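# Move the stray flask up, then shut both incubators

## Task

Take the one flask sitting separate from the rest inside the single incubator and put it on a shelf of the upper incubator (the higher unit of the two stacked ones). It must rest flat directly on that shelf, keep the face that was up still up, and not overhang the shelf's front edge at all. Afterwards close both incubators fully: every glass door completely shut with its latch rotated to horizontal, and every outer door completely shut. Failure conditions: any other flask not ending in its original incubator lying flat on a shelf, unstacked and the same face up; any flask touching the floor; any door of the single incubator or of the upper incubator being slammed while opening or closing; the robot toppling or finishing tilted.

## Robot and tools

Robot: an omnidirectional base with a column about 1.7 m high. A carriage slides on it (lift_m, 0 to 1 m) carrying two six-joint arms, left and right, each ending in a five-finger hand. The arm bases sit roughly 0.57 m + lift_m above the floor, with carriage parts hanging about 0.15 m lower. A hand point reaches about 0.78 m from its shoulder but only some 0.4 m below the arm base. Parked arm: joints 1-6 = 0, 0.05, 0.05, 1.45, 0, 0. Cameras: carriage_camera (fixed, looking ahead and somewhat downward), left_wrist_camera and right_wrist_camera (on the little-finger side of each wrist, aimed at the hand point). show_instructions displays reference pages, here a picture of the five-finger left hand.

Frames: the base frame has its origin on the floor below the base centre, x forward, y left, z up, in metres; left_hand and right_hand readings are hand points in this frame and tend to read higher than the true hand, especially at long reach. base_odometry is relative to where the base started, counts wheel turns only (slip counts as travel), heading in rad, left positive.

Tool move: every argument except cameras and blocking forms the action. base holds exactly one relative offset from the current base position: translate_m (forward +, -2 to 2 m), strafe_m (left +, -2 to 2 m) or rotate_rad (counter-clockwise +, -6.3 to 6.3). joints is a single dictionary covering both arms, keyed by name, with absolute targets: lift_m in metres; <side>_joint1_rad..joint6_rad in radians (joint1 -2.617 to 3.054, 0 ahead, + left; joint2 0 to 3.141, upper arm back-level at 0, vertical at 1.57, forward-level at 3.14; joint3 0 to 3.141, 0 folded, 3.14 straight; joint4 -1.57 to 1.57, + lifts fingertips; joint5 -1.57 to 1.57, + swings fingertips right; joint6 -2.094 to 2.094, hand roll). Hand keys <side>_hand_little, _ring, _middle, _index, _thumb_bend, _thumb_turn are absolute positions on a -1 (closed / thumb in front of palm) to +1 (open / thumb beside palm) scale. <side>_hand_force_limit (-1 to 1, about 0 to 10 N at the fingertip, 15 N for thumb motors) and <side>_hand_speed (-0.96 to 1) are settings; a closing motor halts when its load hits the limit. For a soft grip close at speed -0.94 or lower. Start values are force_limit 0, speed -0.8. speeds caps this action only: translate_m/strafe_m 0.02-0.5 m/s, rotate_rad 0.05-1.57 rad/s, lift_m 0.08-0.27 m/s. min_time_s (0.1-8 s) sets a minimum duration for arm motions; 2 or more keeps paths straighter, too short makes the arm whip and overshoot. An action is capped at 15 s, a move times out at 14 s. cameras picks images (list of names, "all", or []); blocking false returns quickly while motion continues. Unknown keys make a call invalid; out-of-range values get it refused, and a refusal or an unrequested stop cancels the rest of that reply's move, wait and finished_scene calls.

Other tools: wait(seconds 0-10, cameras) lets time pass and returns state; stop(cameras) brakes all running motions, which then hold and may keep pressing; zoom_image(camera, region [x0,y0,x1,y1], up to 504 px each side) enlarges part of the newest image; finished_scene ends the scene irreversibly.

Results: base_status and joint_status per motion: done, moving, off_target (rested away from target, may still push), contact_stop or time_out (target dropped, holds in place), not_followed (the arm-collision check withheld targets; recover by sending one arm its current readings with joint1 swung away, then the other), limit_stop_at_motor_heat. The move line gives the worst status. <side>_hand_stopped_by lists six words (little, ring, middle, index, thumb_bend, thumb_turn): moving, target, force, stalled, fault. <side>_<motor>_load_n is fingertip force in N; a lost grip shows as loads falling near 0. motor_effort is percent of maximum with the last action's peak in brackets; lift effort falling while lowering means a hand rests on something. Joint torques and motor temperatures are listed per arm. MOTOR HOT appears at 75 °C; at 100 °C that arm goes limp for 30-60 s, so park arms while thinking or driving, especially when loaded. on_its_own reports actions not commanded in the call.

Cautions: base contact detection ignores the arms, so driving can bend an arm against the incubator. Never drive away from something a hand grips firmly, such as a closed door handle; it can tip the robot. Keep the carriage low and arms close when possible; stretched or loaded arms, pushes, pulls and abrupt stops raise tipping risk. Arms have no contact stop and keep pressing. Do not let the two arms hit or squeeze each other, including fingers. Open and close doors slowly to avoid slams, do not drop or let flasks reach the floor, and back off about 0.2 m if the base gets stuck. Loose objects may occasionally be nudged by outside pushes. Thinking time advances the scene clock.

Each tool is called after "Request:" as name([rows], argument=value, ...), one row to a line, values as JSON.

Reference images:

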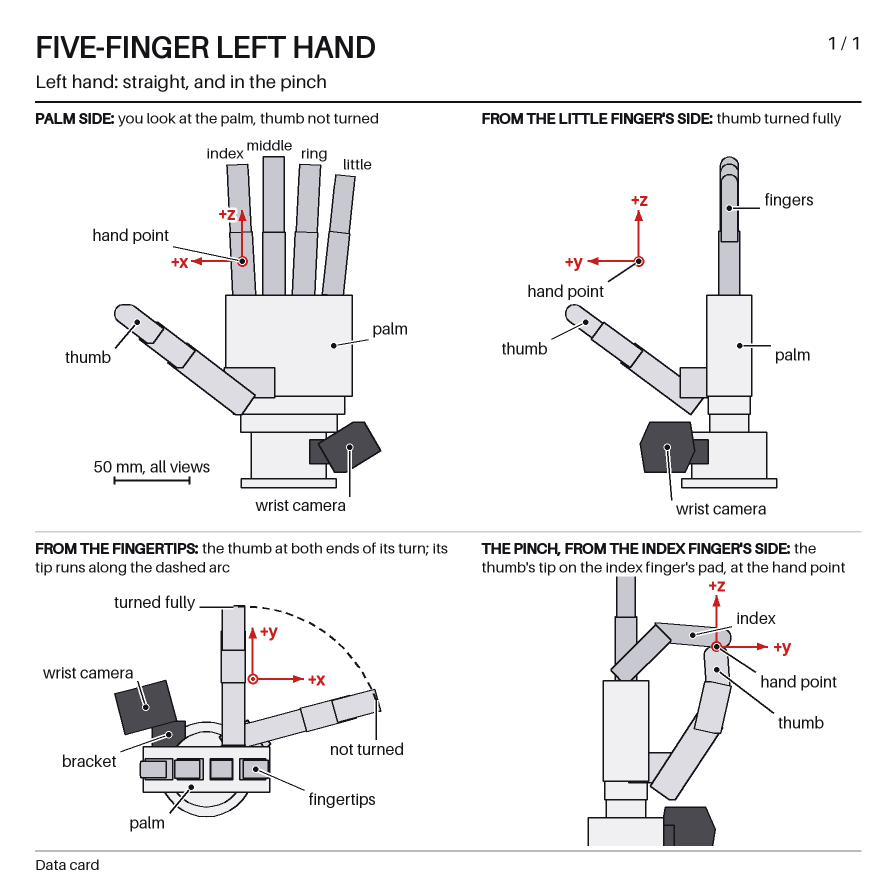

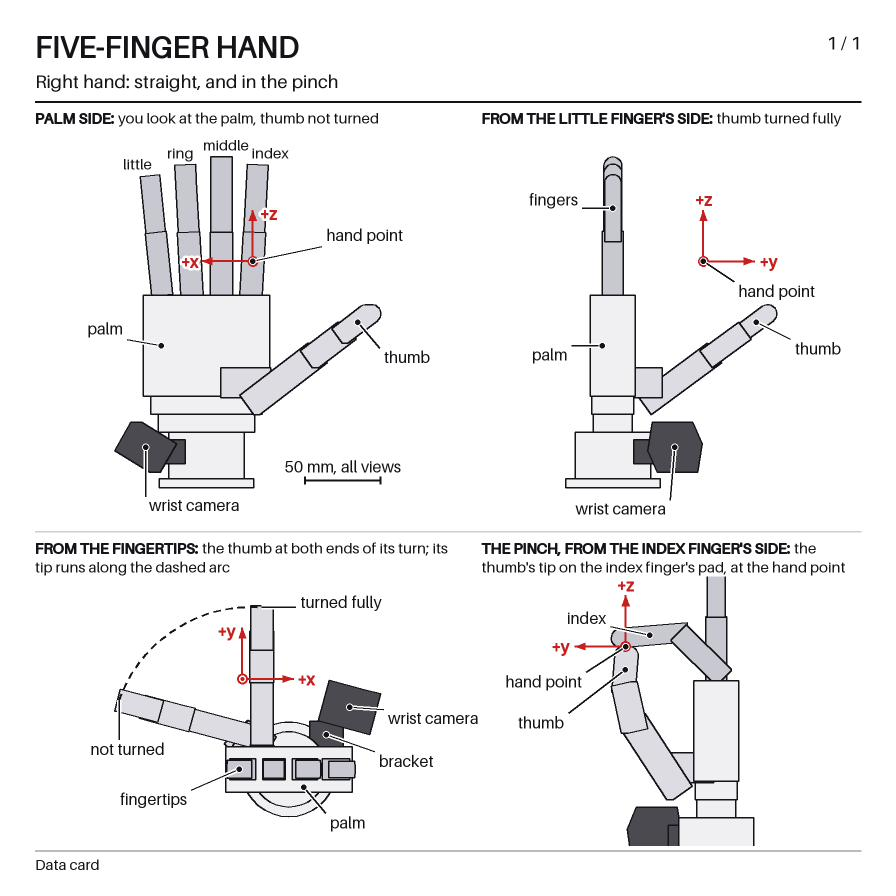

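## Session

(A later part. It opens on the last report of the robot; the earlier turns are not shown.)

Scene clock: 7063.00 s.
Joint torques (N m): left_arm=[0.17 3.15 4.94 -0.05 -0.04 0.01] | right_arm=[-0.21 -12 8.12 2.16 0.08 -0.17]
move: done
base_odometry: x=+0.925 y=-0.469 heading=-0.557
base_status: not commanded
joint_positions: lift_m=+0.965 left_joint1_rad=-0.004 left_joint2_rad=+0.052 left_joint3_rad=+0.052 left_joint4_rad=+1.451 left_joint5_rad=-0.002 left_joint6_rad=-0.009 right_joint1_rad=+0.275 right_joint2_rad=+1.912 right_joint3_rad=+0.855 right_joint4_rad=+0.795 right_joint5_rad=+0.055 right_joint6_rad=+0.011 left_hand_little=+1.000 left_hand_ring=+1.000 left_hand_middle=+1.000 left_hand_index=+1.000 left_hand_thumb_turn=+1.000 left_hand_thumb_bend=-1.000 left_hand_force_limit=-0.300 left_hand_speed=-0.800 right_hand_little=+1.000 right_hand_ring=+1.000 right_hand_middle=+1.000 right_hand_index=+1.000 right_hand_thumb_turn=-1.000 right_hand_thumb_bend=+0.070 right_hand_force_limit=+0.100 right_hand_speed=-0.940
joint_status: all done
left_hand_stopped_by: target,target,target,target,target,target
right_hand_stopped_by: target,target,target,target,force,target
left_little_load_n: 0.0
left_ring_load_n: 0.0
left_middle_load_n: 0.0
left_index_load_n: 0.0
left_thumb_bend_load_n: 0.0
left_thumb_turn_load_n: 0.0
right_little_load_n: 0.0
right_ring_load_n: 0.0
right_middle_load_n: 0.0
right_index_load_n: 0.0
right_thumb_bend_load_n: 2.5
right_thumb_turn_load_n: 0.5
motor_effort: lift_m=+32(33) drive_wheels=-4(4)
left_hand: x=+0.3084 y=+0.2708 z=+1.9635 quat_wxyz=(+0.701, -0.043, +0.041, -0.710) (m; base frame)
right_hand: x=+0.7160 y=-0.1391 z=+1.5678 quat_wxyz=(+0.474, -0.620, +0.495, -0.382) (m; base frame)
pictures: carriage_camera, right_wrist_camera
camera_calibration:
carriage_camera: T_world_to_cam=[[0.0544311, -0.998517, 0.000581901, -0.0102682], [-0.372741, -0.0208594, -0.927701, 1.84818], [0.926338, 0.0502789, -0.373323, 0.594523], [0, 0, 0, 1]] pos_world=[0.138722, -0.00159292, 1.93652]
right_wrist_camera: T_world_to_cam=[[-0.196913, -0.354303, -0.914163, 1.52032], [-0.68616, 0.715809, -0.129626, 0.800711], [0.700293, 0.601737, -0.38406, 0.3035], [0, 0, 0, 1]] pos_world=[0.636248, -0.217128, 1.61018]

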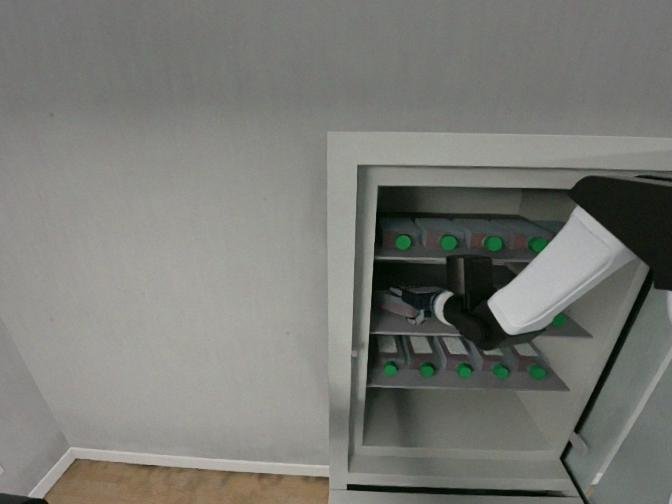

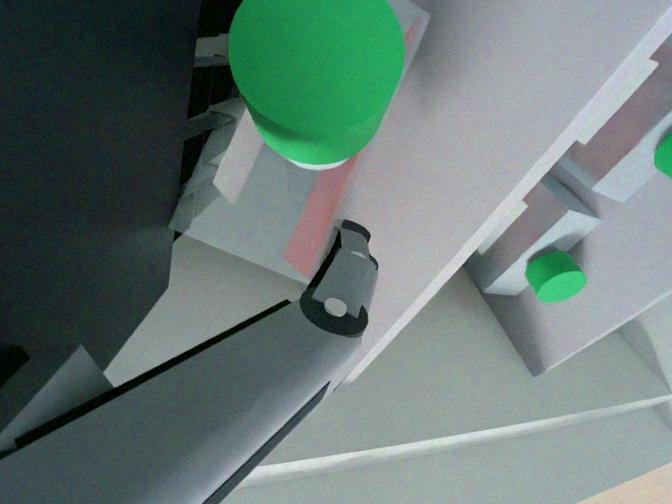

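Request:
move(joints={"lift_m": 0.956}, speeds={"lift_m": 0.08}, cameras=["carriage_camera", "right_wrist_camera"])

Request:
zoom_image(camera="carriage_camera", region=[365, 265, 445, 345])

Request:
zoom_image(camera="right_wrist_camera", region=[150, 0, 450, 300])

Scene clock: 7077.03 s.
Joint torques (N m): left_arm=[0.17 3.08 4.77 -0.03 -0.04 0.01] | right_arm=[-0.2 -11.93 8.03 2.13 0.08 -0.17]
move: done
base_odometry: x=+0.925 y=-0.469 heading=-0.557
base_status: not commanded
joint_positions: lift_m=+0.956 left_joint1_rad=-0.004 left_joint2_rad=+0.052 left_joint3_rad=+0.052 left_joint4_rad=+1.451 left_joint5_rad=-0.002 left_joint6_rad=-0.009 right_joint1_rad=+0.275 right_joint2_rad=+1.910 right_joint3_rad=+0.855 right_joint4_rad=+0.797 right_joint5_rad=+0.055 right_joint6_rad=+0.011 left_hand_little=+1.000 left_hand_ring=+1.000 left_hand_middle=+1.000 left_hand_index=+1.000 left_hand_thumb_turn=+1.000 left_hand_thumb_bend=-1.000 left_hand_force_limit=-0.300 left_hand_speed=-0.800 right_hand_little=+1.000 right_hand_ring=+1.000 right_hand_middle=+1.000 right_hand_index=+1.000 right_hand_thumb_turn=-1.000 right_hand_thumb_bend=+0.070 right_hand_force_limit=+0.100 right_hand_speed=-0.940
joint_status: all done
left_hand_stopped_by: target,target,target,target,target,target
right_hand_stopped_by: target,target,target,target,force,target
left_little_load_n: 0.0
left_ring_load_n: 0.0
left_middle_load_n: 0.0
left_index_load_n: 0.0
left_thumb_bend_load_n: 0.0
left_thumb_turn_load_n: -0.5
right_little_load_n: 0.0
right_ring_load_n: 0.0
right_middle_load_n: 0.0
right_index_load_n: 0.0
right_thumb_bend_load_n: 1.0
right_thumb_turn_load_n: 0.5
motor_effort: lift_m=+33(34) drive_wheels=+3(5)
left_hand: x=+0.3083 y=+0.2708 z=+1.9545 quat_wxyz=(+0.701, -0.043, +0.041, -0.710) (m; base frame)
right_hand: x=+0.7166 y=-0.1389 z=+1.5605 quat_wxyz=(+0.476, -0.618, +0.495, -0.383) (m; base frame)
pictures: carriage_camera, right_wrist_camera
camera_calibration:
carriage_camera: T_world_to_cam=[[0.0544311, -0.998517, 0.000581901, -0.0102629], [-0.372741, -0.0208594, -0.927701, 1.83974], [0.926338, 0.0502789, -0.373323, 0.591126], [0, 0, 0, 1]] pos_world=[0.138722, -0.00159292, 1.92742]
right_wrist_camera: T_world_to_cam=[[-0.192499, -0.353056, -0.915585, 1.51305], [-0.685528, 0.715987, -0.13196, 0.803346], [0.702136, 0.602257, -0.379857, 0.292294], [0, 0, 0, 1]] pos_world=[0.636747, -0.217028, 1.60237]

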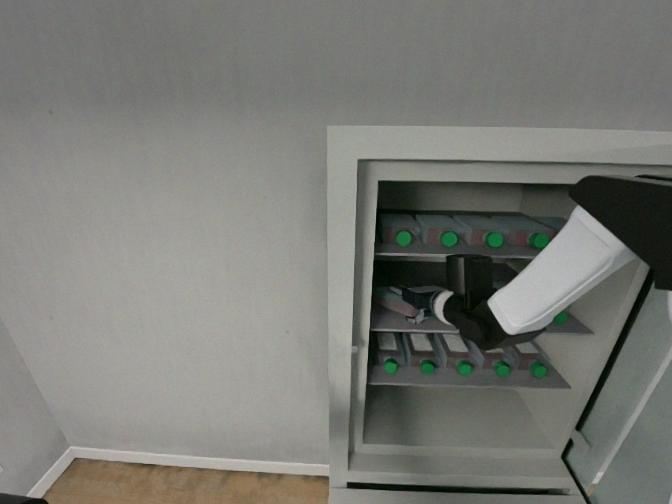

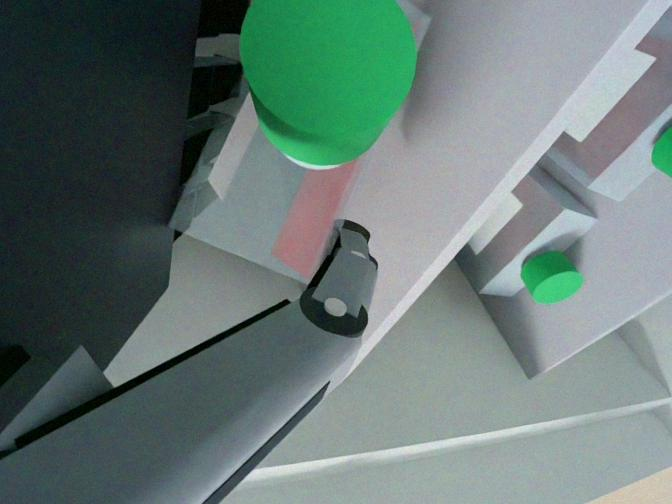

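Scaled by 6.300.

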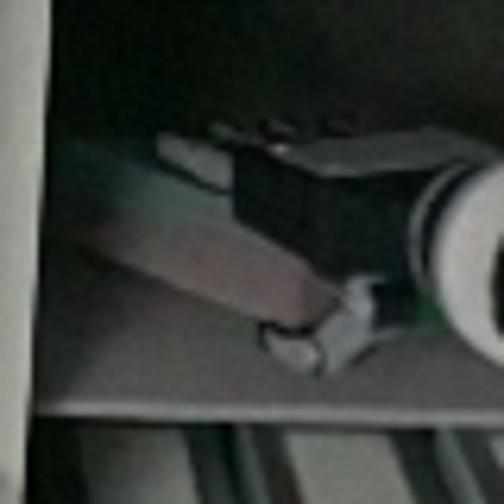

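Scaled by 1.680.

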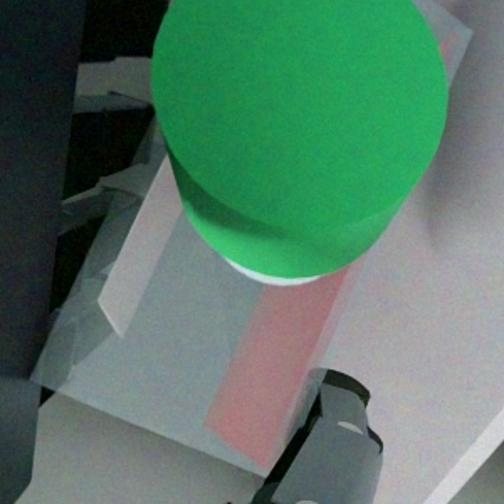

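Request:
move(joints={"lift_m": 0.951}, speeds={"lift_m": 0.08}, cameras=["carriage_camera", "right_wrist_camera"])

Request:
zoom_image(camera="carriage_camera", region=[365, 265, 445, 345])

Scene clock: 7092.00 s.
Joint torques (N m): left_arm=[0.2 3.19 4.83 -0.04 -0.04 0.01] | right_arm=[-0.2 -11.82 7.95 2.09 0.08 -0.17]
move: done
base_odometry: x=+0.925 y=-0.469 heading=-0.557
base_status: not commanded
joint_positions: lift_m=+0.951 left_joint1_rad=-0.004 left_joint2_rad=+0.052 left_joint3_rad=+0.051 left_joint4_rad=+1.451 left_joint5_rad=-0.002 left_joint6_rad=-0.009 right_joint1_rad=+0.275 right_joint2_rad=+1.909 right_joint3_rad=+0.856 right_joint4_rad=+0.801 right_joint5_rad=+0.055 right_joint6_rad=+0.011 left_hand_little=+1.000 left_hand_ring=+1.000 left_hand_middle=+1.000 left_hand_index=+1.000 left_hand_thumb_turn=+1.000 left_hand_thumb_bend=-1.000 left_hand_force_limit=-0.300 left_hand_speed=-0.800 right_hand_little=+1.000 right_hand_ring=+1.000 right_hand_middle=+1.000 right_hand_index=+1.000 right_hand_thumb_turn=-1.000 right_hand_thumb_bend=+0.070 right_hand_force_limit=+0.100 right_hand_speed=-0.940
joint_status: all done
left_hand_stopped_by: target,target,target,target,target,target
right_hand_stopped_by: target,target,target,target,force,target
left_little_load_n: 0.0
left_ring_load_n: 0.0
left_middle_load_n: 0.0
left_index_load_n: -0.5
left_thumb_bend_load_n: 0.0
left_thumb_turn_load_n: 0.0
right_little_load_n: 0.0
right_ring_load_n: 0.0
right_middle_load_n: 0.0
right_index_load_n: 0.0
right_thumb_bend_load_n: 1.0
right_thumb_turn_load_n: 0.0
motor_effort: lift_m=+32(33) drive_wheels=+3(4)
left_hand: x=+0.3084 y=+0.2708 z=+1.9494 quat_wxyz=(+0.701, -0.043, +0.041, -0.710) (m; base frame)
right_hand: x=+0.7173 y=-0.1386 z=+1.5572 quat_wxyz=(+0.477, -0.617, +0.494, -0.384) (m; base frame)
pictures: carriage_camera, right_wrist_camera
camera_calibration:
carriage_camera: T_world_to_cam=[[0.0544311, -0.998517, 0.000581901, -0.0102601], [-0.372741, -0.0208594, -0.927701, 1.83519], [0.926338, 0.0502789, -0.373323, 0.589296], [0, 0, 0, 1]] pos_world=[0.138722, -0.00159292, 1.92252]
right_wrist_camera: T_world_to_cam=[[-0.187737, -0.351661, -0.917109, 1.50944], [-0.68517, 0.715904, -0.134252, 0.806461], [0.703774, 0.603172, -0.375349, 0.282323], [0, 0, 0, 1]] pos_world=[0.637248, -0.216829, 1.59856]

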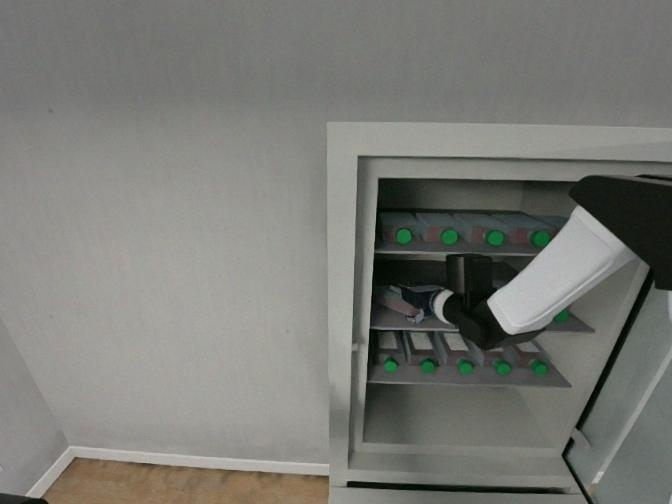

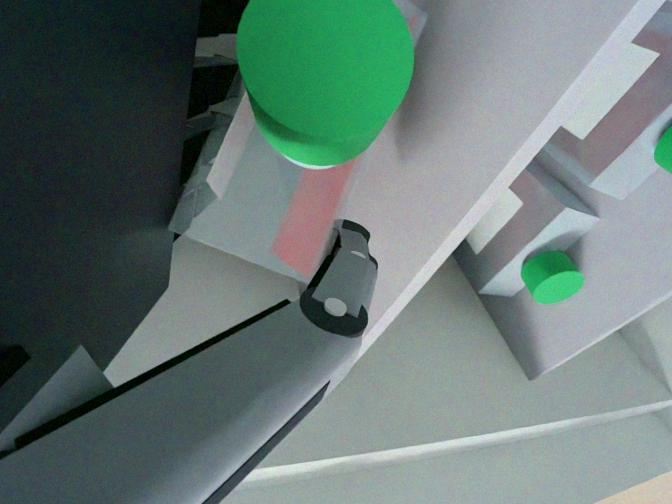

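Scaled by 6.300.

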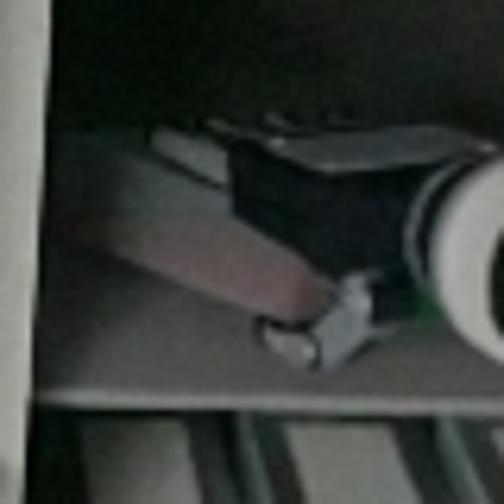

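Request:
move(joints={"right_hand_thumb_turn": -0.75}, cameras=["carriage_camera", "right_wrist_camera"])

Request:
zoom_image(camera="carriage_camera", region=[365, 265, 445, 345])

Scene clock: 7103.90 s.
Joint torques (N m): left_arm=[0.18 3.19 4.81 -0.05 -0.04 0.01] | right_arm=[-0.2 -11.81 7.94 2.1 0.08 -0.17]
move: done
base_odometry: x=+0.925 y=-0.469 heading=-0.557
base_status: not commanded
joint_positions: lift_m=+0.951 left_joint1_rad=-0.004 left_joint2_rad=+0.052 left_joint3_rad=+0.051 left_joint4_rad=+1.451 left_joint5_rad=-0.002 left_joint6_rad=-0.009 right_joint1_rad=+0.275 right_joint2_rad=+1.909 right_joint3_rad=+0.856 right_joint4_rad=+0.801 right_joint5_rad=+0.055 right_joint6_rad=+0.011 left_hand_little=+1.000 left_hand_ring=+1.000 left_hand_middle=+1.000 left_hand_index=+1.000 left_hand_thumb_turn=+1.000 left_hand_thumb_bend=-1.000 left_hand_force_limit=-0.300 left_hand_speed=-0.800 right_hand_little=+1.000 right_hand_ring=+1.000 right_hand_middle=+1.000 right_hand_index=+1.000 right_hand_thumb_turn=-0.750 right_hand_thumb_bend=+0.070 right_hand_force_limit=+0.100 right_hand_speed=-0.940
joint_status: all done
left_hand_stopped_by: target,target,target,target,target,target
right_hand_stopped_by: target,target,target,target,force,target
left_little_load_n: 0.0
left_ring_load_n: 0.0
left_middle_load_n: 0.0
left_index_load_n: 0.0
left_thumb_bend_load_n: 0.0
left_thumb_turn_load_n: 0.0
right_little_load_n: 0.0
right_ring_load_n: -0.5
right_middle_load_n: 0.0
right_index_load_n: 0.0
right_thumb_bend_load_n: 0.5
right_thumb_turn_load_n: -0.5
motor_effort: lift_m=+32(32) drive_wheels=+3(3)
left_hand: x=+0.3084 y=+0.2708 z=+1.9494 quat_wxyz=(+0.701, -0.043, +0.041, -0.710) (m; base frame)
right_hand: x=+0.7173 y=-0.1386 z=+1.5572 quat_wxyz=(+0.477, -0.617, +0.494, -0.384) (m; base frame)
pictures: carriage_camera, right_wrist_camera
camera_calibration:
carriage_camera: T_world_to_cam=[[0.0544311, -0.998517, 0.000581901, -0.0102601], [-0.372741, -0.0208594, -0.927701, 1.83519], [0.926338, 0.0502789, -0.373323, 0.589296], [0, 0, 0, 1]] pos_world=[0.138722, -0.00159292, 1.92252]
right_wrist_camera: T_world_to_cam=[[-0.187737, -0.351661, -0.917109, 1.50944], [-0.68517, 0.715904, -0.134252, 0.806461], [0.703774, 0.603172, -0.375349, 0.282323], [0, 0, 0, 1]] pos_world=[0.637248, -0.216829, 1.59856]

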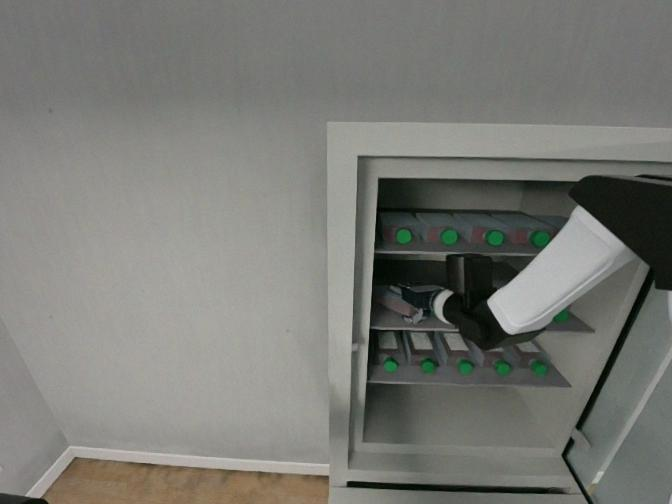

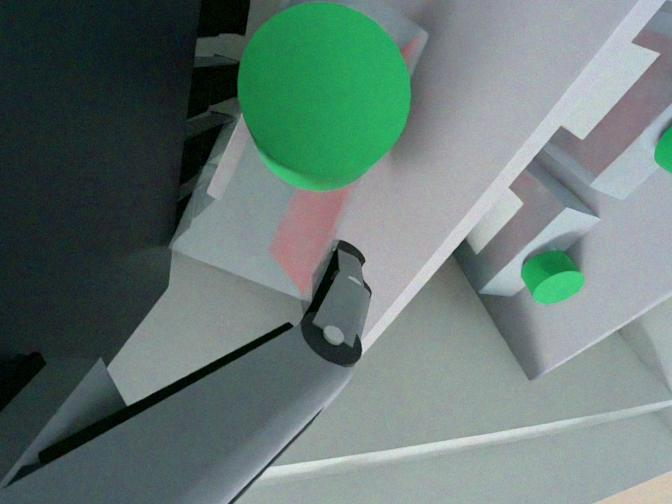

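Scaled by 6.300.

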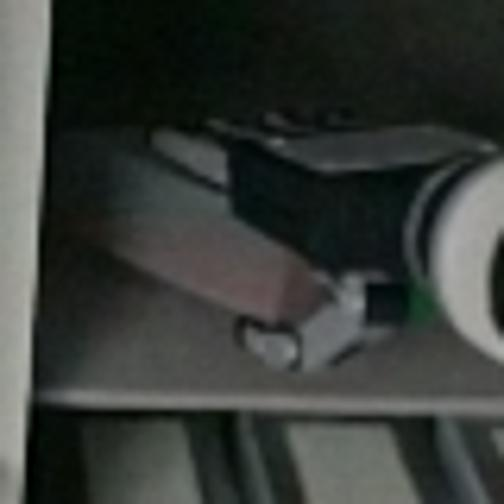

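Request:
move(joints={"right_hand_thumb_turn": -0.5}, cameras=["carriage_camera", "right_wrist_camera"])

Request:
zoom_image(camera="carriage_camera", region=[365, 265, 445, 345])

Scene clock: 7115.93 s.
Joint torques (N m): left_arm=[0.17 3.18 4.82 -0.05 -0.05 0.01] | right_arm=[-0.21 -11.81 7.94 2.09 0.08 -0.16]
move: done
base_odometry: x=+0.925 y=-0.469 heading=-0.557
base_status: not commanded
joint_positions: lift_m=+0.951 left_joint1_rad=-0.004 left_joint2_rad=+0.052 left_joint3_rad=+0.051 left_joint4_rad=+1.451 left_joint5_rad=-0.002 left_joint6_rad=-0.009 right_joint1_rad=+0.275 right_joint2_rad=+1.909 right_joint3_rad=+0.856 right_joint4_rad=+0.801 right_joint5_rad=+0.055 right_joint6_rad=+0.011 left_hand_little=+1.000 left_hand_ring=+1.000 left_hand_middle=+1.000 left_hand_index=+1.000 left_hand_thumb_turn=+1.000 left_hand_thumb_bend=-1.000 left_hand_force_limit=-0.300 left_hand_speed=-0.800 right_hand_little=+1.000 right_hand_ring=+1.000 right_hand_middle=+1.000 right_hand_index=+1.000 right_hand_thumb_turn=-0.500 right_hand_thumb_bend=+0.070 right_hand_force_limit=+0.100 right_hand_speed=-0.940
joint_status: all done
left_hand_stopped_by: target,target,target,target,target,target
right_hand_stopped_by: target,target,target,target,force,target
left_little_load_n: 0.0
left_ring_load_n: 0.0
left_middle_load_n: 0.0
left_index_load_n: -0.5
left_thumb_bend_load_n: 0.0
left_thumb_turn_load_n: 0.0
right_little_load_n: 0.0
right_ring_load_n: 0.0
right_middle_load_n: 0.0
right_index_load_n: 0.0
right_thumb_bend_load_n: 0.5
right_thumb_turn_load_n: 0.0
motor_effort: lift_m=+32(32) drive_wheels=+3(3)
left_hand: x=+0.3084 y=+0.2708 z=+1.9494 quat_wxyz=(+0.701, -0.043, +0.041, -0.710) (m; base frame)
right_hand: x=+0.7173 y=-0.1386 z=+1.5572 quat_wxyz=(+0.477, -0.617, +0.494, -0.384) (m; base frame)
pictures: carriage_camera, right_wrist_camera
camera_calibration:
carriage_camera: T_world_to_cam=[[0.0544311, -0.998517, 0.000581901, -0.0102601], [-0.372741, -0.0208594, -0.927701, 1.83519], [0.926338, 0.0502789, -0.373323, 0.589296], [0, 0, 0, 1]] pos_world=[0.138722, -0.00159292, 1.92252]
right_wrist_camera: T_world_to_cam=[[-0.187737, -0.351661, -0.917109, 1.50944], [-0.68517, 0.715904, -0.134252, 0.806461], [0.703774, 0.603172, -0.375349, 0.282323], [0, 0, 0, 1]] pos_world=[0.637248, -0.216829, 1.59856]

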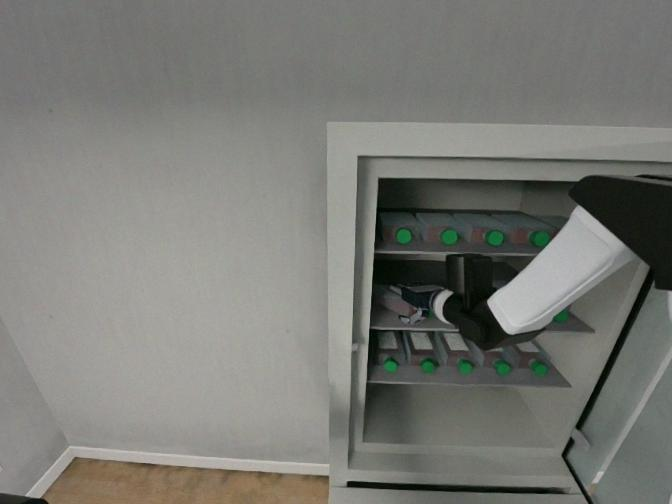

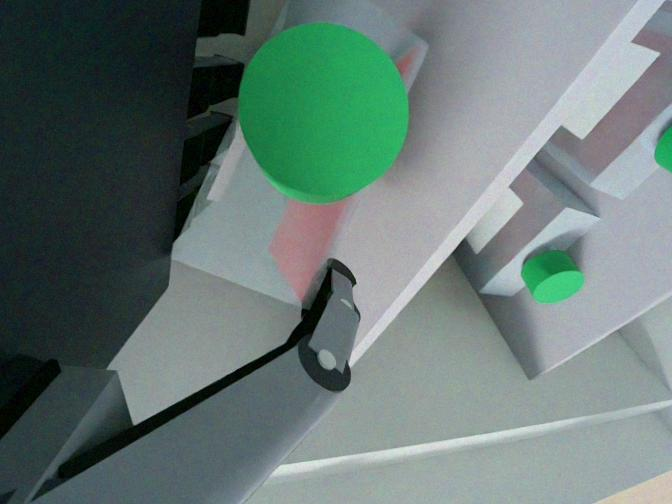

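Scaled by 6.300.

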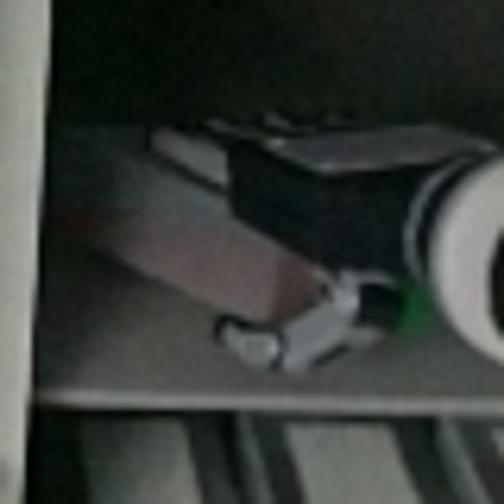

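Request:
move(joints={"right_hand_thumb_turn": -0.1}, cameras=["carriage_camera", "right_wrist_camera"])

Request:
zoom_image(camera="carriage_camera", region=[365, 265, 445, 345])

Scene clock: 7126.93 s.
Joint torques (N m): left_arm=[0.16 3.19 4.83 -0.05 -0.04 0.01] | right_arm=[-0.21 -11.82 7.94 2.09 0.08 -0.17]
move: done
base_odometry: x=+0.925 y=-0.469 heading=-0.557
base_status: not commanded
joint_positions: lift_m=+0.951 left_joint1_rad=-0.004 left_joint2_rad=+0.052 left_joint3_rad=+0.051 left_joint4_rad=+1.451 left_joint5_rad=-0.002 left_joint6_rad=-0.009 right_joint1_rad=+0.275 right_joint2_rad=+1.909 right_joint3_rad=+0.856 right_joint4_rad=+0.801 right_joint5_rad=+0.055 right_joint6_rad=+0.011 left_hand_little=+1.000 left_hand_ring=+1.000 left_hand_middle=+1.000 left_hand_index=+1.000 left_hand_thumb_turn=+1.000 left_hand_thumb_bend=-1.000 left_hand_force_limit=-0.300 left_hand_speed=-0.800 right_hand_little=+1.000 right_hand_ring=+1.000 right_hand_middle=+1.000 right_hand_index=+1.000 right_hand_thumb_turn=-0.100 right_hand_thumb_bend=+0.070 right_hand_force_limit=+0.100 right_hand_speed=-0.940
joint_status: all done
left_hand_stopped_by: target,target,target,target,target,target
right_hand_stopped_by: target,target,target,target,force,target
left_little_load_n: 0.0
left_ring_load_n: 0.5
left_middle_load_n: 0.0
left_index_load_n: 0.0
left_thumb_bend_load_n: 0.0
left_thumb_turn_load_n: 0.0
right_little_load_n: 0.0
right_ring_load_n: 0.0
right_middle_load_n: 0.0
right_index_load_n: 0.0
right_thumb_bend_load_n: 1.0
right_thumb_turn_load_n: 0.0
motor_effort: lift_m=+32(32) drive_wheels=+3(3)
left_hand: x=+0.3084 y=+0.2708 z=+1.9494 quat_wxyz=(+0.701, -0.043, +0.041, -0.710) (m; base frame)
right_hand: x=+0.7173 y=-0.1386 z=+1.5572 quat_wxyz=(+0.477, -0.617, +0.494, -0.384) (m; base frame)
pictures: carriage_camera, right_wrist_camera
camera_calibration:
carriage_camera: T_world_to_cam=[[0.0544311, -0.998517, 0.000581901, -0.0102601], [-0.372741, -0.0208594, -0.927701, 1.83519], [0.926338, 0.0502789, -0.373323, 0.589296], [0, 0, 0, 1]] pos_world=[0.138722, -0.00159292, 1.92252]
right_wrist_camera: T_world_to_cam=[[-0.187737, -0.351661, -0.917109, 1.50944], [-0.68517, 0.715904, -0.134252, 0.806461], [0.703774, 0.603172, -0.375349, 0.282323], [0, 0, 0, 1]] pos_world=[0.637248, -0.216829, 1.59856]

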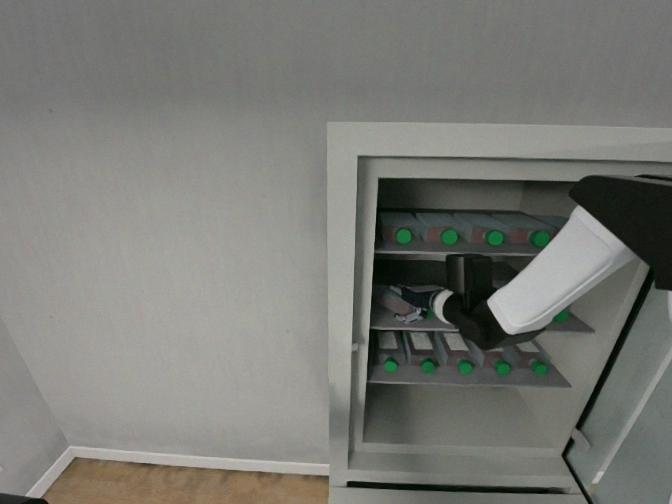

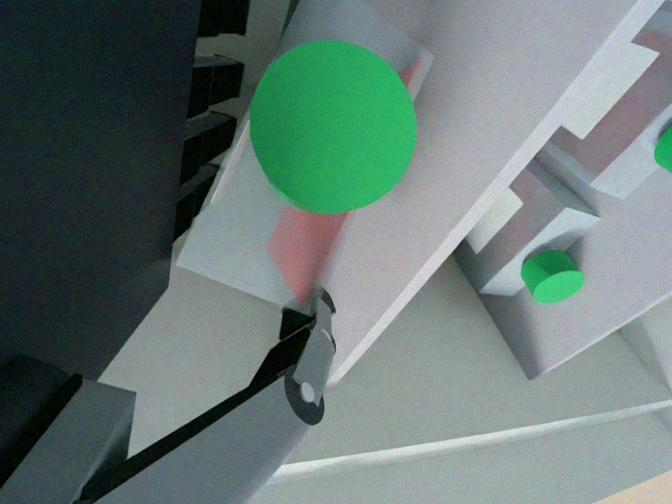

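Scaled by 6.300.

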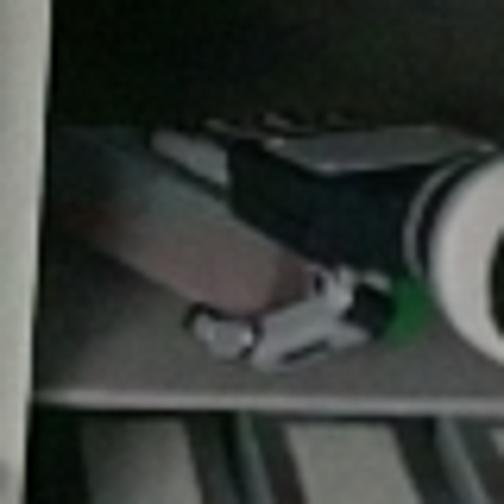

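Request:
move(joints={"lift_m": 0.957, "right_hand_thumb_bend": 0.35}, speeds={"lift_m": 0.08}, cameras=["carriage_camera", "right_wrist_camera"])

Request:
zoom_image(camera="carriage_camera", region=[365, 265, 445, 345])

Scene clock: 7152.00 s.
Joint torques (N m): left_arm=[0.18 3.18 4.85 -0.05 -0.04 0.01] | right_arm=[-0.18 -11.64 7.77 2.07 0.09 -0.16]
move: done
base_odometry: x=+0.925 y=-0.469 heading=-0.557
base_status: not commanded
joint_positions: lift_m=+0.957 left_joint1_rad=-0.004 left_joint2_rad=+0.052 left_joint3_rad=+0.051 left_joint4_rad=+1.451 left_joint5_rad=-0.002 left_joint6_rad=-0.009 right_joint1_rad=+0.275 right_joint2_rad=+1.907 right_joint3_rad=+0.858 right_joint4_rad=+0.804 right_joint5_rad=+0.054 right_joint6_rad=+0.011 left_hand_little=+1.000 left_hand_ring=+1.000 left_hand_middle=+1.000 left_hand_index=+1.000 left_hand_thumb_turn=+1.000 left_hand_thumb_bend=-1.000 left_hand_force_limit=-0.300 left_hand_speed=-0.800 right_hand_little=+1.000 right_hand_ring=+1.000 right_hand_middle=+1.000 right_hand_index=+1.000 right_hand_thumb_turn=-0.100 right_hand_thumb_bend=+0.350 right_hand_force_limit=+0.100 right_hand_speed=-0.940
joint_status: all done
left_hand_stopped_by: target,target,target,target,target,target
right_hand_stopped_by: target,target,target,target,target,target
left_little_load_n: 0.0
left_ring_load_n: 0.0
left_middle_load_n: 0.0
left_index_load_n: 0.0
left_thumb_bend_load_n: 0.0
left_thumb_turn_load_n: 0.0
right_little_load_n: 0.0
right_ring_load_n: 0.0
right_middle_load_n: 0.0
right_index_load_n: 0.0
right_thumb_bend_load_n: 0.0
right_thumb_turn_load_n: 0.0
motor_effort: lift_m=+32(40) drive_wheels=+3(5)
left_hand: x=+0.3085 y=+0.2708 z=+1.9554 quat_wxyz=(+0.701, -0.043, +0.042, -0.710) (m; base frame)
right_hand: x=+0.7184 y=-0.1381 z=+1.5658 quat_wxyz=(+0.480, -0.616, +0.492, -0.385) (m; base frame)
pictures: carriage_camera, right_wrist_camera
camera_calibration:
carriage_camera: T_world_to_cam=[[0.0544311, -0.998517, 0.000581901, -0.0102636], [-0.372741, -0.0208594, -0.927701, 1.84076], [0.926338, 0.0502789, -0.373323, 0.591536], [0, 0, 0, 1]] pos_world=[0.138722, -0.00159292, 1.92852]
right_wrist_camera: T_world_to_cam=[[-0.181327, -0.349935, -0.919057, 1.51637], [-0.685059, 0.715442, -0.137248, 0.812425], [0.70556, 0.604722, -0.369455, 0.274206], [0, 0, 0, 1]] pos_world=[0.638049, -0.216431, 1.60644]

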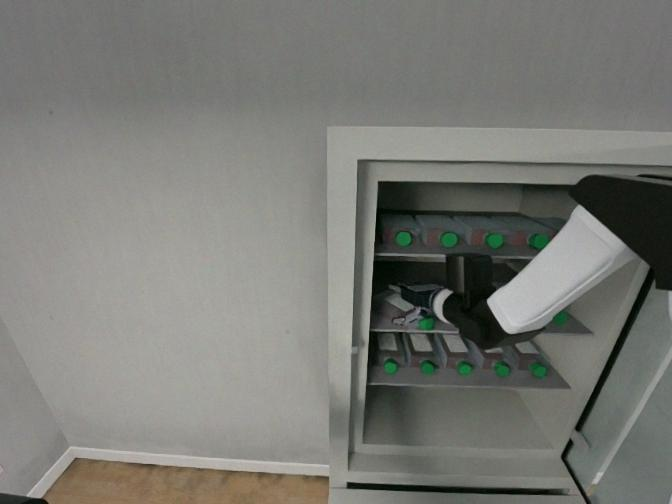

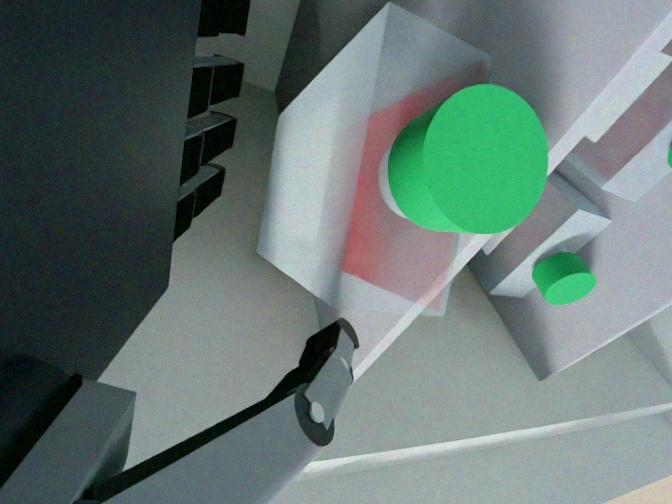

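Scaled by 6.300.

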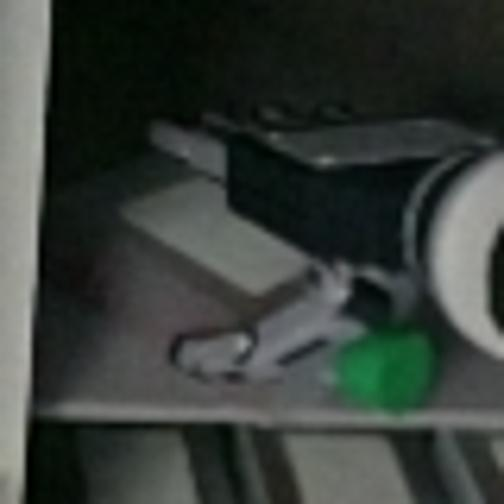

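Request:
move(joints={"lift_m": 0.985}, speeds={"lift_m": 0.08}, cameras=["carriage_camera", "right_wrist_camera"])

Request:
zoom_image(camera="carriage_camera", region=[365, 265, 465, 365])

Scene clock: 7164.23 s.
Joint torques (N m): left_arm=[0.18 3.22 4.92 -0.06 -0.04 0.01] | right_arm=[-0.21 -11.43 7.79 2.02 0.09 -0.17]
move: done
base_odometry: x=+0.925 y=-0.469 heading=-0.557
base_status: not commanded
joint_positions: lift_m=+0.985 left_joint1_rad=-0.004 left_joint2_rad=+0.052 left_joint3_rad=+0.051 left_joint4_rad=+1.451 left_joint5_rad=-0.002 left_joint6_rad=-0.009 right_joint1_rad=+0.275 right_joint2_rad=+1.906 right_joint3_rad=+0.858 right_joint4_rad=+0.808 right_joint5_rad=+0.054 right_joint6_rad=+0.011 left_hand_little=+1.000 left_hand_ring=+1.000 left_hand_middle=+1.000 left_hand_index=+1.000 left_hand_thumb_turn=+1.000 left_hand_thumb_bend=-1.000 left_hand_force_limit=-0.300 left_hand_speed=-0.800 right_hand_little=+1.000 right_hand_ring=+1.000 right_hand_middle=+1.000 right_hand_index=+1.000 right_hand_thumb_turn=-0.100 right_hand_thumb_bend=+0.350 right_hand_force_limit=+0.100 right_hand_speed=-0.940
joint_status: all done
left_hand_stopped_by: target,target,target,target,target,target
right_hand_stopped_by: target,target,target,target,target,target
left_little_load_n: 0.0
left_ring_load_n: 0.0
left_middle_load_n: 0.0
left_index_load_n: 0.0
left_thumb_bend_load_n: 0.0
left_thumb_turn_load_n: 0.0
right_little_load_n: 0.0
right_ring_load_n: 0.0
right_middle_load_n: -0.5
right_index_load_n: -0.5
right_thumb_bend_load_n: 0.0
right_thumb_turn_load_n: 0.0
motor_effort: lift_m=+32(39) drive_wheels=-4(4)
left_hand: x=+0.3085 y=+0.2708 z=+1.9834 quat_wxyz=(+0.701, -0.043, +0.042, -0.710) (m; base frame)
right_hand: x=+0.7189 y=-0.1380 z=+1.5956 quat_wxyz=(+0.482, -0.614, +0.491, -0.387) (m; base frame)
pictures: carriage_camera, right_wrist_camera
camera_calibration:
carriage_camera: T_world_to_cam=[[0.0544311, -0.998517, 0.000581901, -0.0102799], [-0.372741, -0.0208594, -0.927701, 1.86674], [0.926338, 0.0502789, -0.373323, 0.601989], [0, 0, 0, 1]] pos_world=[0.138722, -0.00159292, 1.95652]
right_wrist_camera: T_world_to_cam=[[-0.176601, -0.34855, -0.920503, 1.54295], [-0.684357, 0.715643, -0.139683, 0.820213], [0.707438, 0.605284, -0.364915, 0.276146], [0, 0, 0, 1]] pos_world=[0.638449, -0.216331, 1.63563]

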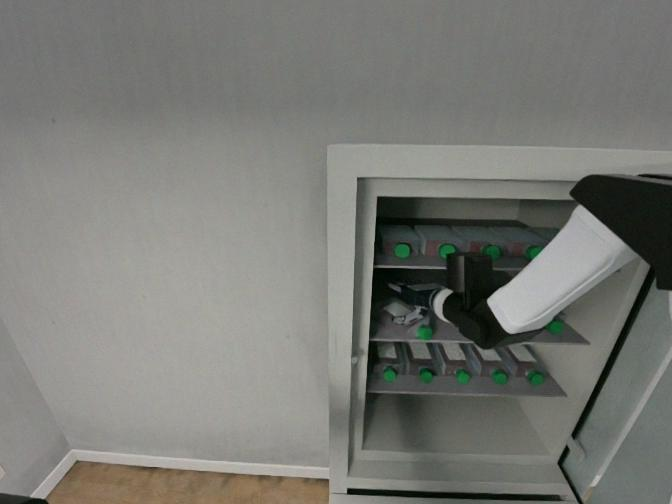

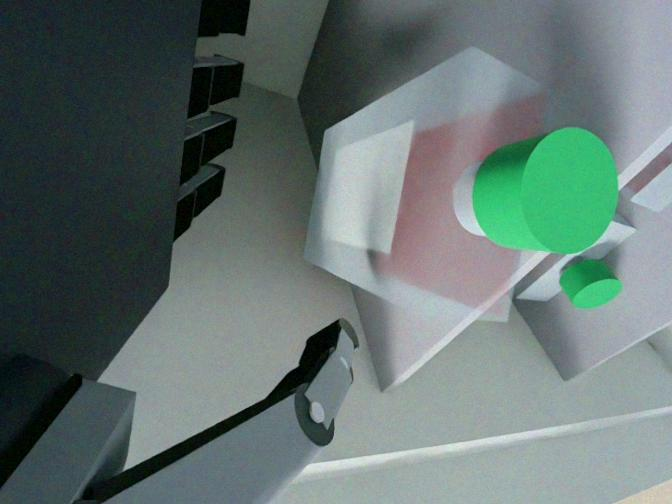

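Scaled by 5.040.

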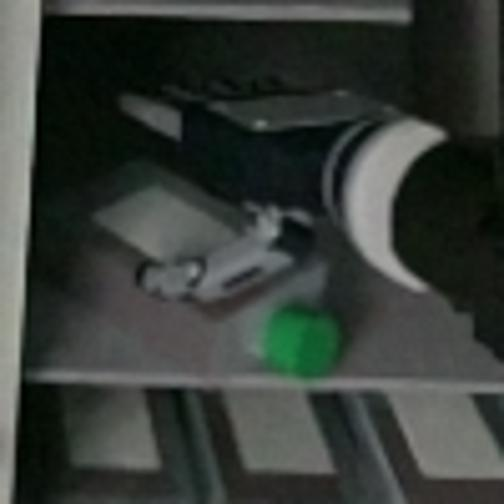

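Request:
move(joints={"lift_m": 1.0}, speeds={"lift_m": 0.08})

Request:
move(base={"translate_m": -0.16}, speeds={"translate_m": 0.06}, cameras=["carriage_camera", "right_wrist_camera"])

Request:
zoom_image(camera="carriage_camera", region=[350, 245, 450, 345])

Scene clock: 7179.77 s.
Joint torques (N m): left_arm=[0.18 3.23 4.86 0.01 -0.05 0.01] | right_arm=[-0.2 -11.33 7.79 2 0.09 -0.16]
move: done
base_odometry: x=+0.925 y=-0.469 heading=-0.557
base_status: not commanded
joint_positions: lift_m=+1.000 left_joint1_rad=-0.004 left_joint2_rad=+0.052 left_joint3_rad=+0.051 left_joint4_rad=+1.451 left_joint5_rad=-0.002 left_joint6_rad=-0.009 right_joint1_rad=+0.275 right_joint2_rad=+1.904 right_joint3_rad=+0.858 right_joint4_rad=+0.810 right_joint5_rad=+0.054 right_joint6_rad=+0.011 left_hand_little=+1.000 left_hand_ring=+1.000 left_hand_middle=+1.000 left_hand_index=+1.000 left_hand_thumb_turn=+1.000 left_hand_thumb_bend=-1.000 left_hand_force_limit=-0.300 left_hand_speed=-0.800 right_hand_little=+1.000 right_hand_ring=+1.000 right_hand_middle=+1.000 right_hand_index=+1.000 right_hand_thumb_turn=-0.100 right_hand_thumb_bend=+0.350 right_hand_force_limit=+0.100 right_hand_speed=-0.940
joint_status: all done
left_hand_stopped_by: target,target,target,target,target,target
right_hand_stopped_by: target,target,target,target,target,target
left_little_load_n: 0.0
left_ring_load_n: 0.0
left_middle_load_n: -0.5
left_index_load_n: 0.0
left_thumb_bend_load_n: 0.0
left_thumb_turn_load_n: 0.0
right_little_load_n: 0.0
right_ring_load_n: 0.0
right_middle_load_n: 0.0
right_index_load_n: 0.0
right_thumb_bend_load_n: 0.0
right_thumb_turn_load_n: -0.5
motor_effort: lift_m=+33(39) drive_wheels=+3(4)
left_hand: x=+0.3085 y=+0.2708 z=+1.9984 quat_wxyz=(+0.701, -0.043, +0.042, -0.710) (m; base frame)
right_hand: x=+0.7193 y=-0.1379 z=+1.6120 quat_wxyz=(+0.483, -0.613, +0.490, -0.388) (m; base frame)
pictures: none

Scene clock: 7182.97 s.
Joint torques (N m): left_arm=[0.17 3.19 4.82 -0.03 -0.05 0.01] | right_arm=[-0.17 -11.3 7.8 2 0.09 -0.16]
move: done
base_odometry: x=+0.789 y=-0.384 heading=-0.557
base_status: done
joint_positions: lift_m=+1.000 left_joint1_rad=-0.004 left_joint2_rad=+0.052 left_joint3_rad=+0.051 left_joint4_rad=+1.450 left_joint5_rad=-0.002 left_joint6_rad=-0.009 right_joint1_rad=+0.275 right_joint2_rad=+1.904 right_joint3_rad=+0.858 right_joint4_rad=+0.810 right_joint5_rad=+0.054 right_joint6_rad=+0.011 left_hand_little=+1.000 left_hand_ring=+1.000 left_hand_middle=+1.000 left_hand_index=+1.000 left_hand_thumb_turn=+1.000 left_hand_thumb_bend=-1.000 left_hand_force_limit=-0.300 left_hand_speed=-0.800 right_hand_little=+1.000 right_hand_ring=+1.000 right_hand_middle=+1.000 right_hand_index=+1.000 right_hand_thumb_turn=-0.100 right_hand_thumb_bend=+0.350 right_hand_force_limit=+0.100 right_hand_speed=-0.940
joint_status: not commanded
left_hand_stopped_by: target,target,target,target,target,target
right_hand_stopped_by: target,target,target,target,target,target
left_little_load_n: 0.0
left_ring_load_n: 0.0
left_middle_load_n: 0.0
left_index_load_n: 0.0
left_thumb_bend_load_n: 0.0
left_thumb_turn_load_n: 0.0
right_little_load_n: 0.0
right_ring_load_n: 0.0
right_middle_load_n: 0.0
right_index_load_n: 0.0
right_thumb_bend_load_n: 0.0
right_thumb_turn_load_n: 0.0
motor_effort: lift_m=+32(33) drive_wheels=-8(13)
left_hand: x=+0.3088 y=+0.2708 z=+1.9983 quat_wxyz=(+0.701, -0.044, +0.042, -0.710) (m; base frame)
right_hand: x=+0.7193 y=-0.1379 z=+1.6120 quat_wxyz=(+0.483, -0.613, +0.490, -0.388) (m; base frame)
pictures: carriage_camera, right_wrist_camera
camera_calibration:
carriage_camera: T_world_to_cam=[[0.0544311, -0.998517, 0.000581901, -0.0102886], [-0.372741, -0.0208594, -0.927701, 1.88065], [0.926338, 0.0502789, -0.373323, 0.607589], [0, 0, 0, 1]] pos_world=[0.138722, -0.00159292, 1.97152]
right_wrist_camera: T_world_to_cam=[[-0.172917, -0.347526, -0.921589, 1.55737], [-0.683809, 0.715786, -0.141616, 0.825457], [0.708876, 0.605703, -0.361413, 0.275227], [0, 0, 0, 1]] pos_world=[0.638649, -0.216331, 1.65162]

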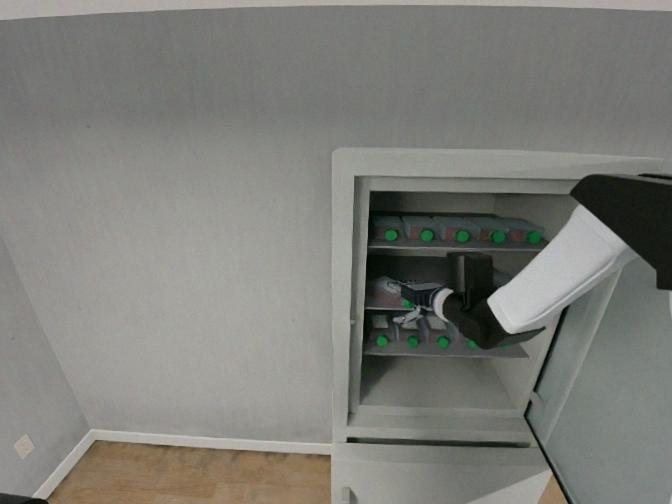

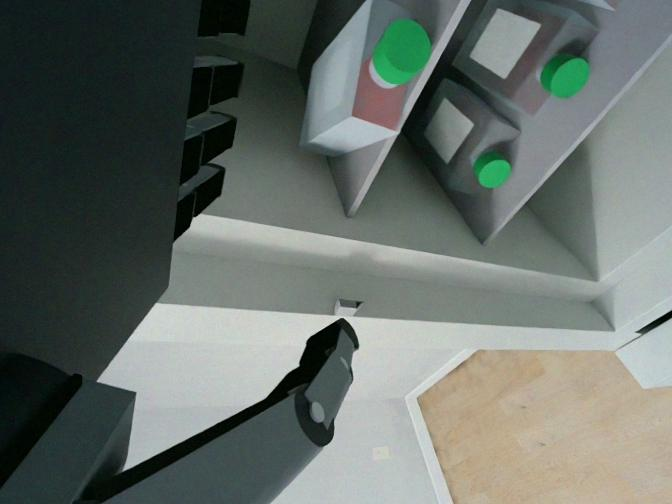

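Scaled by 5.040.

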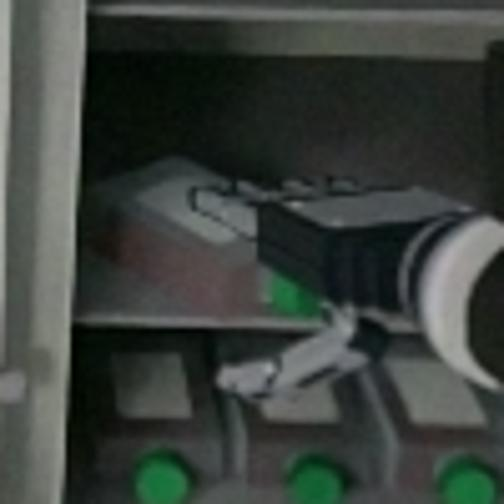

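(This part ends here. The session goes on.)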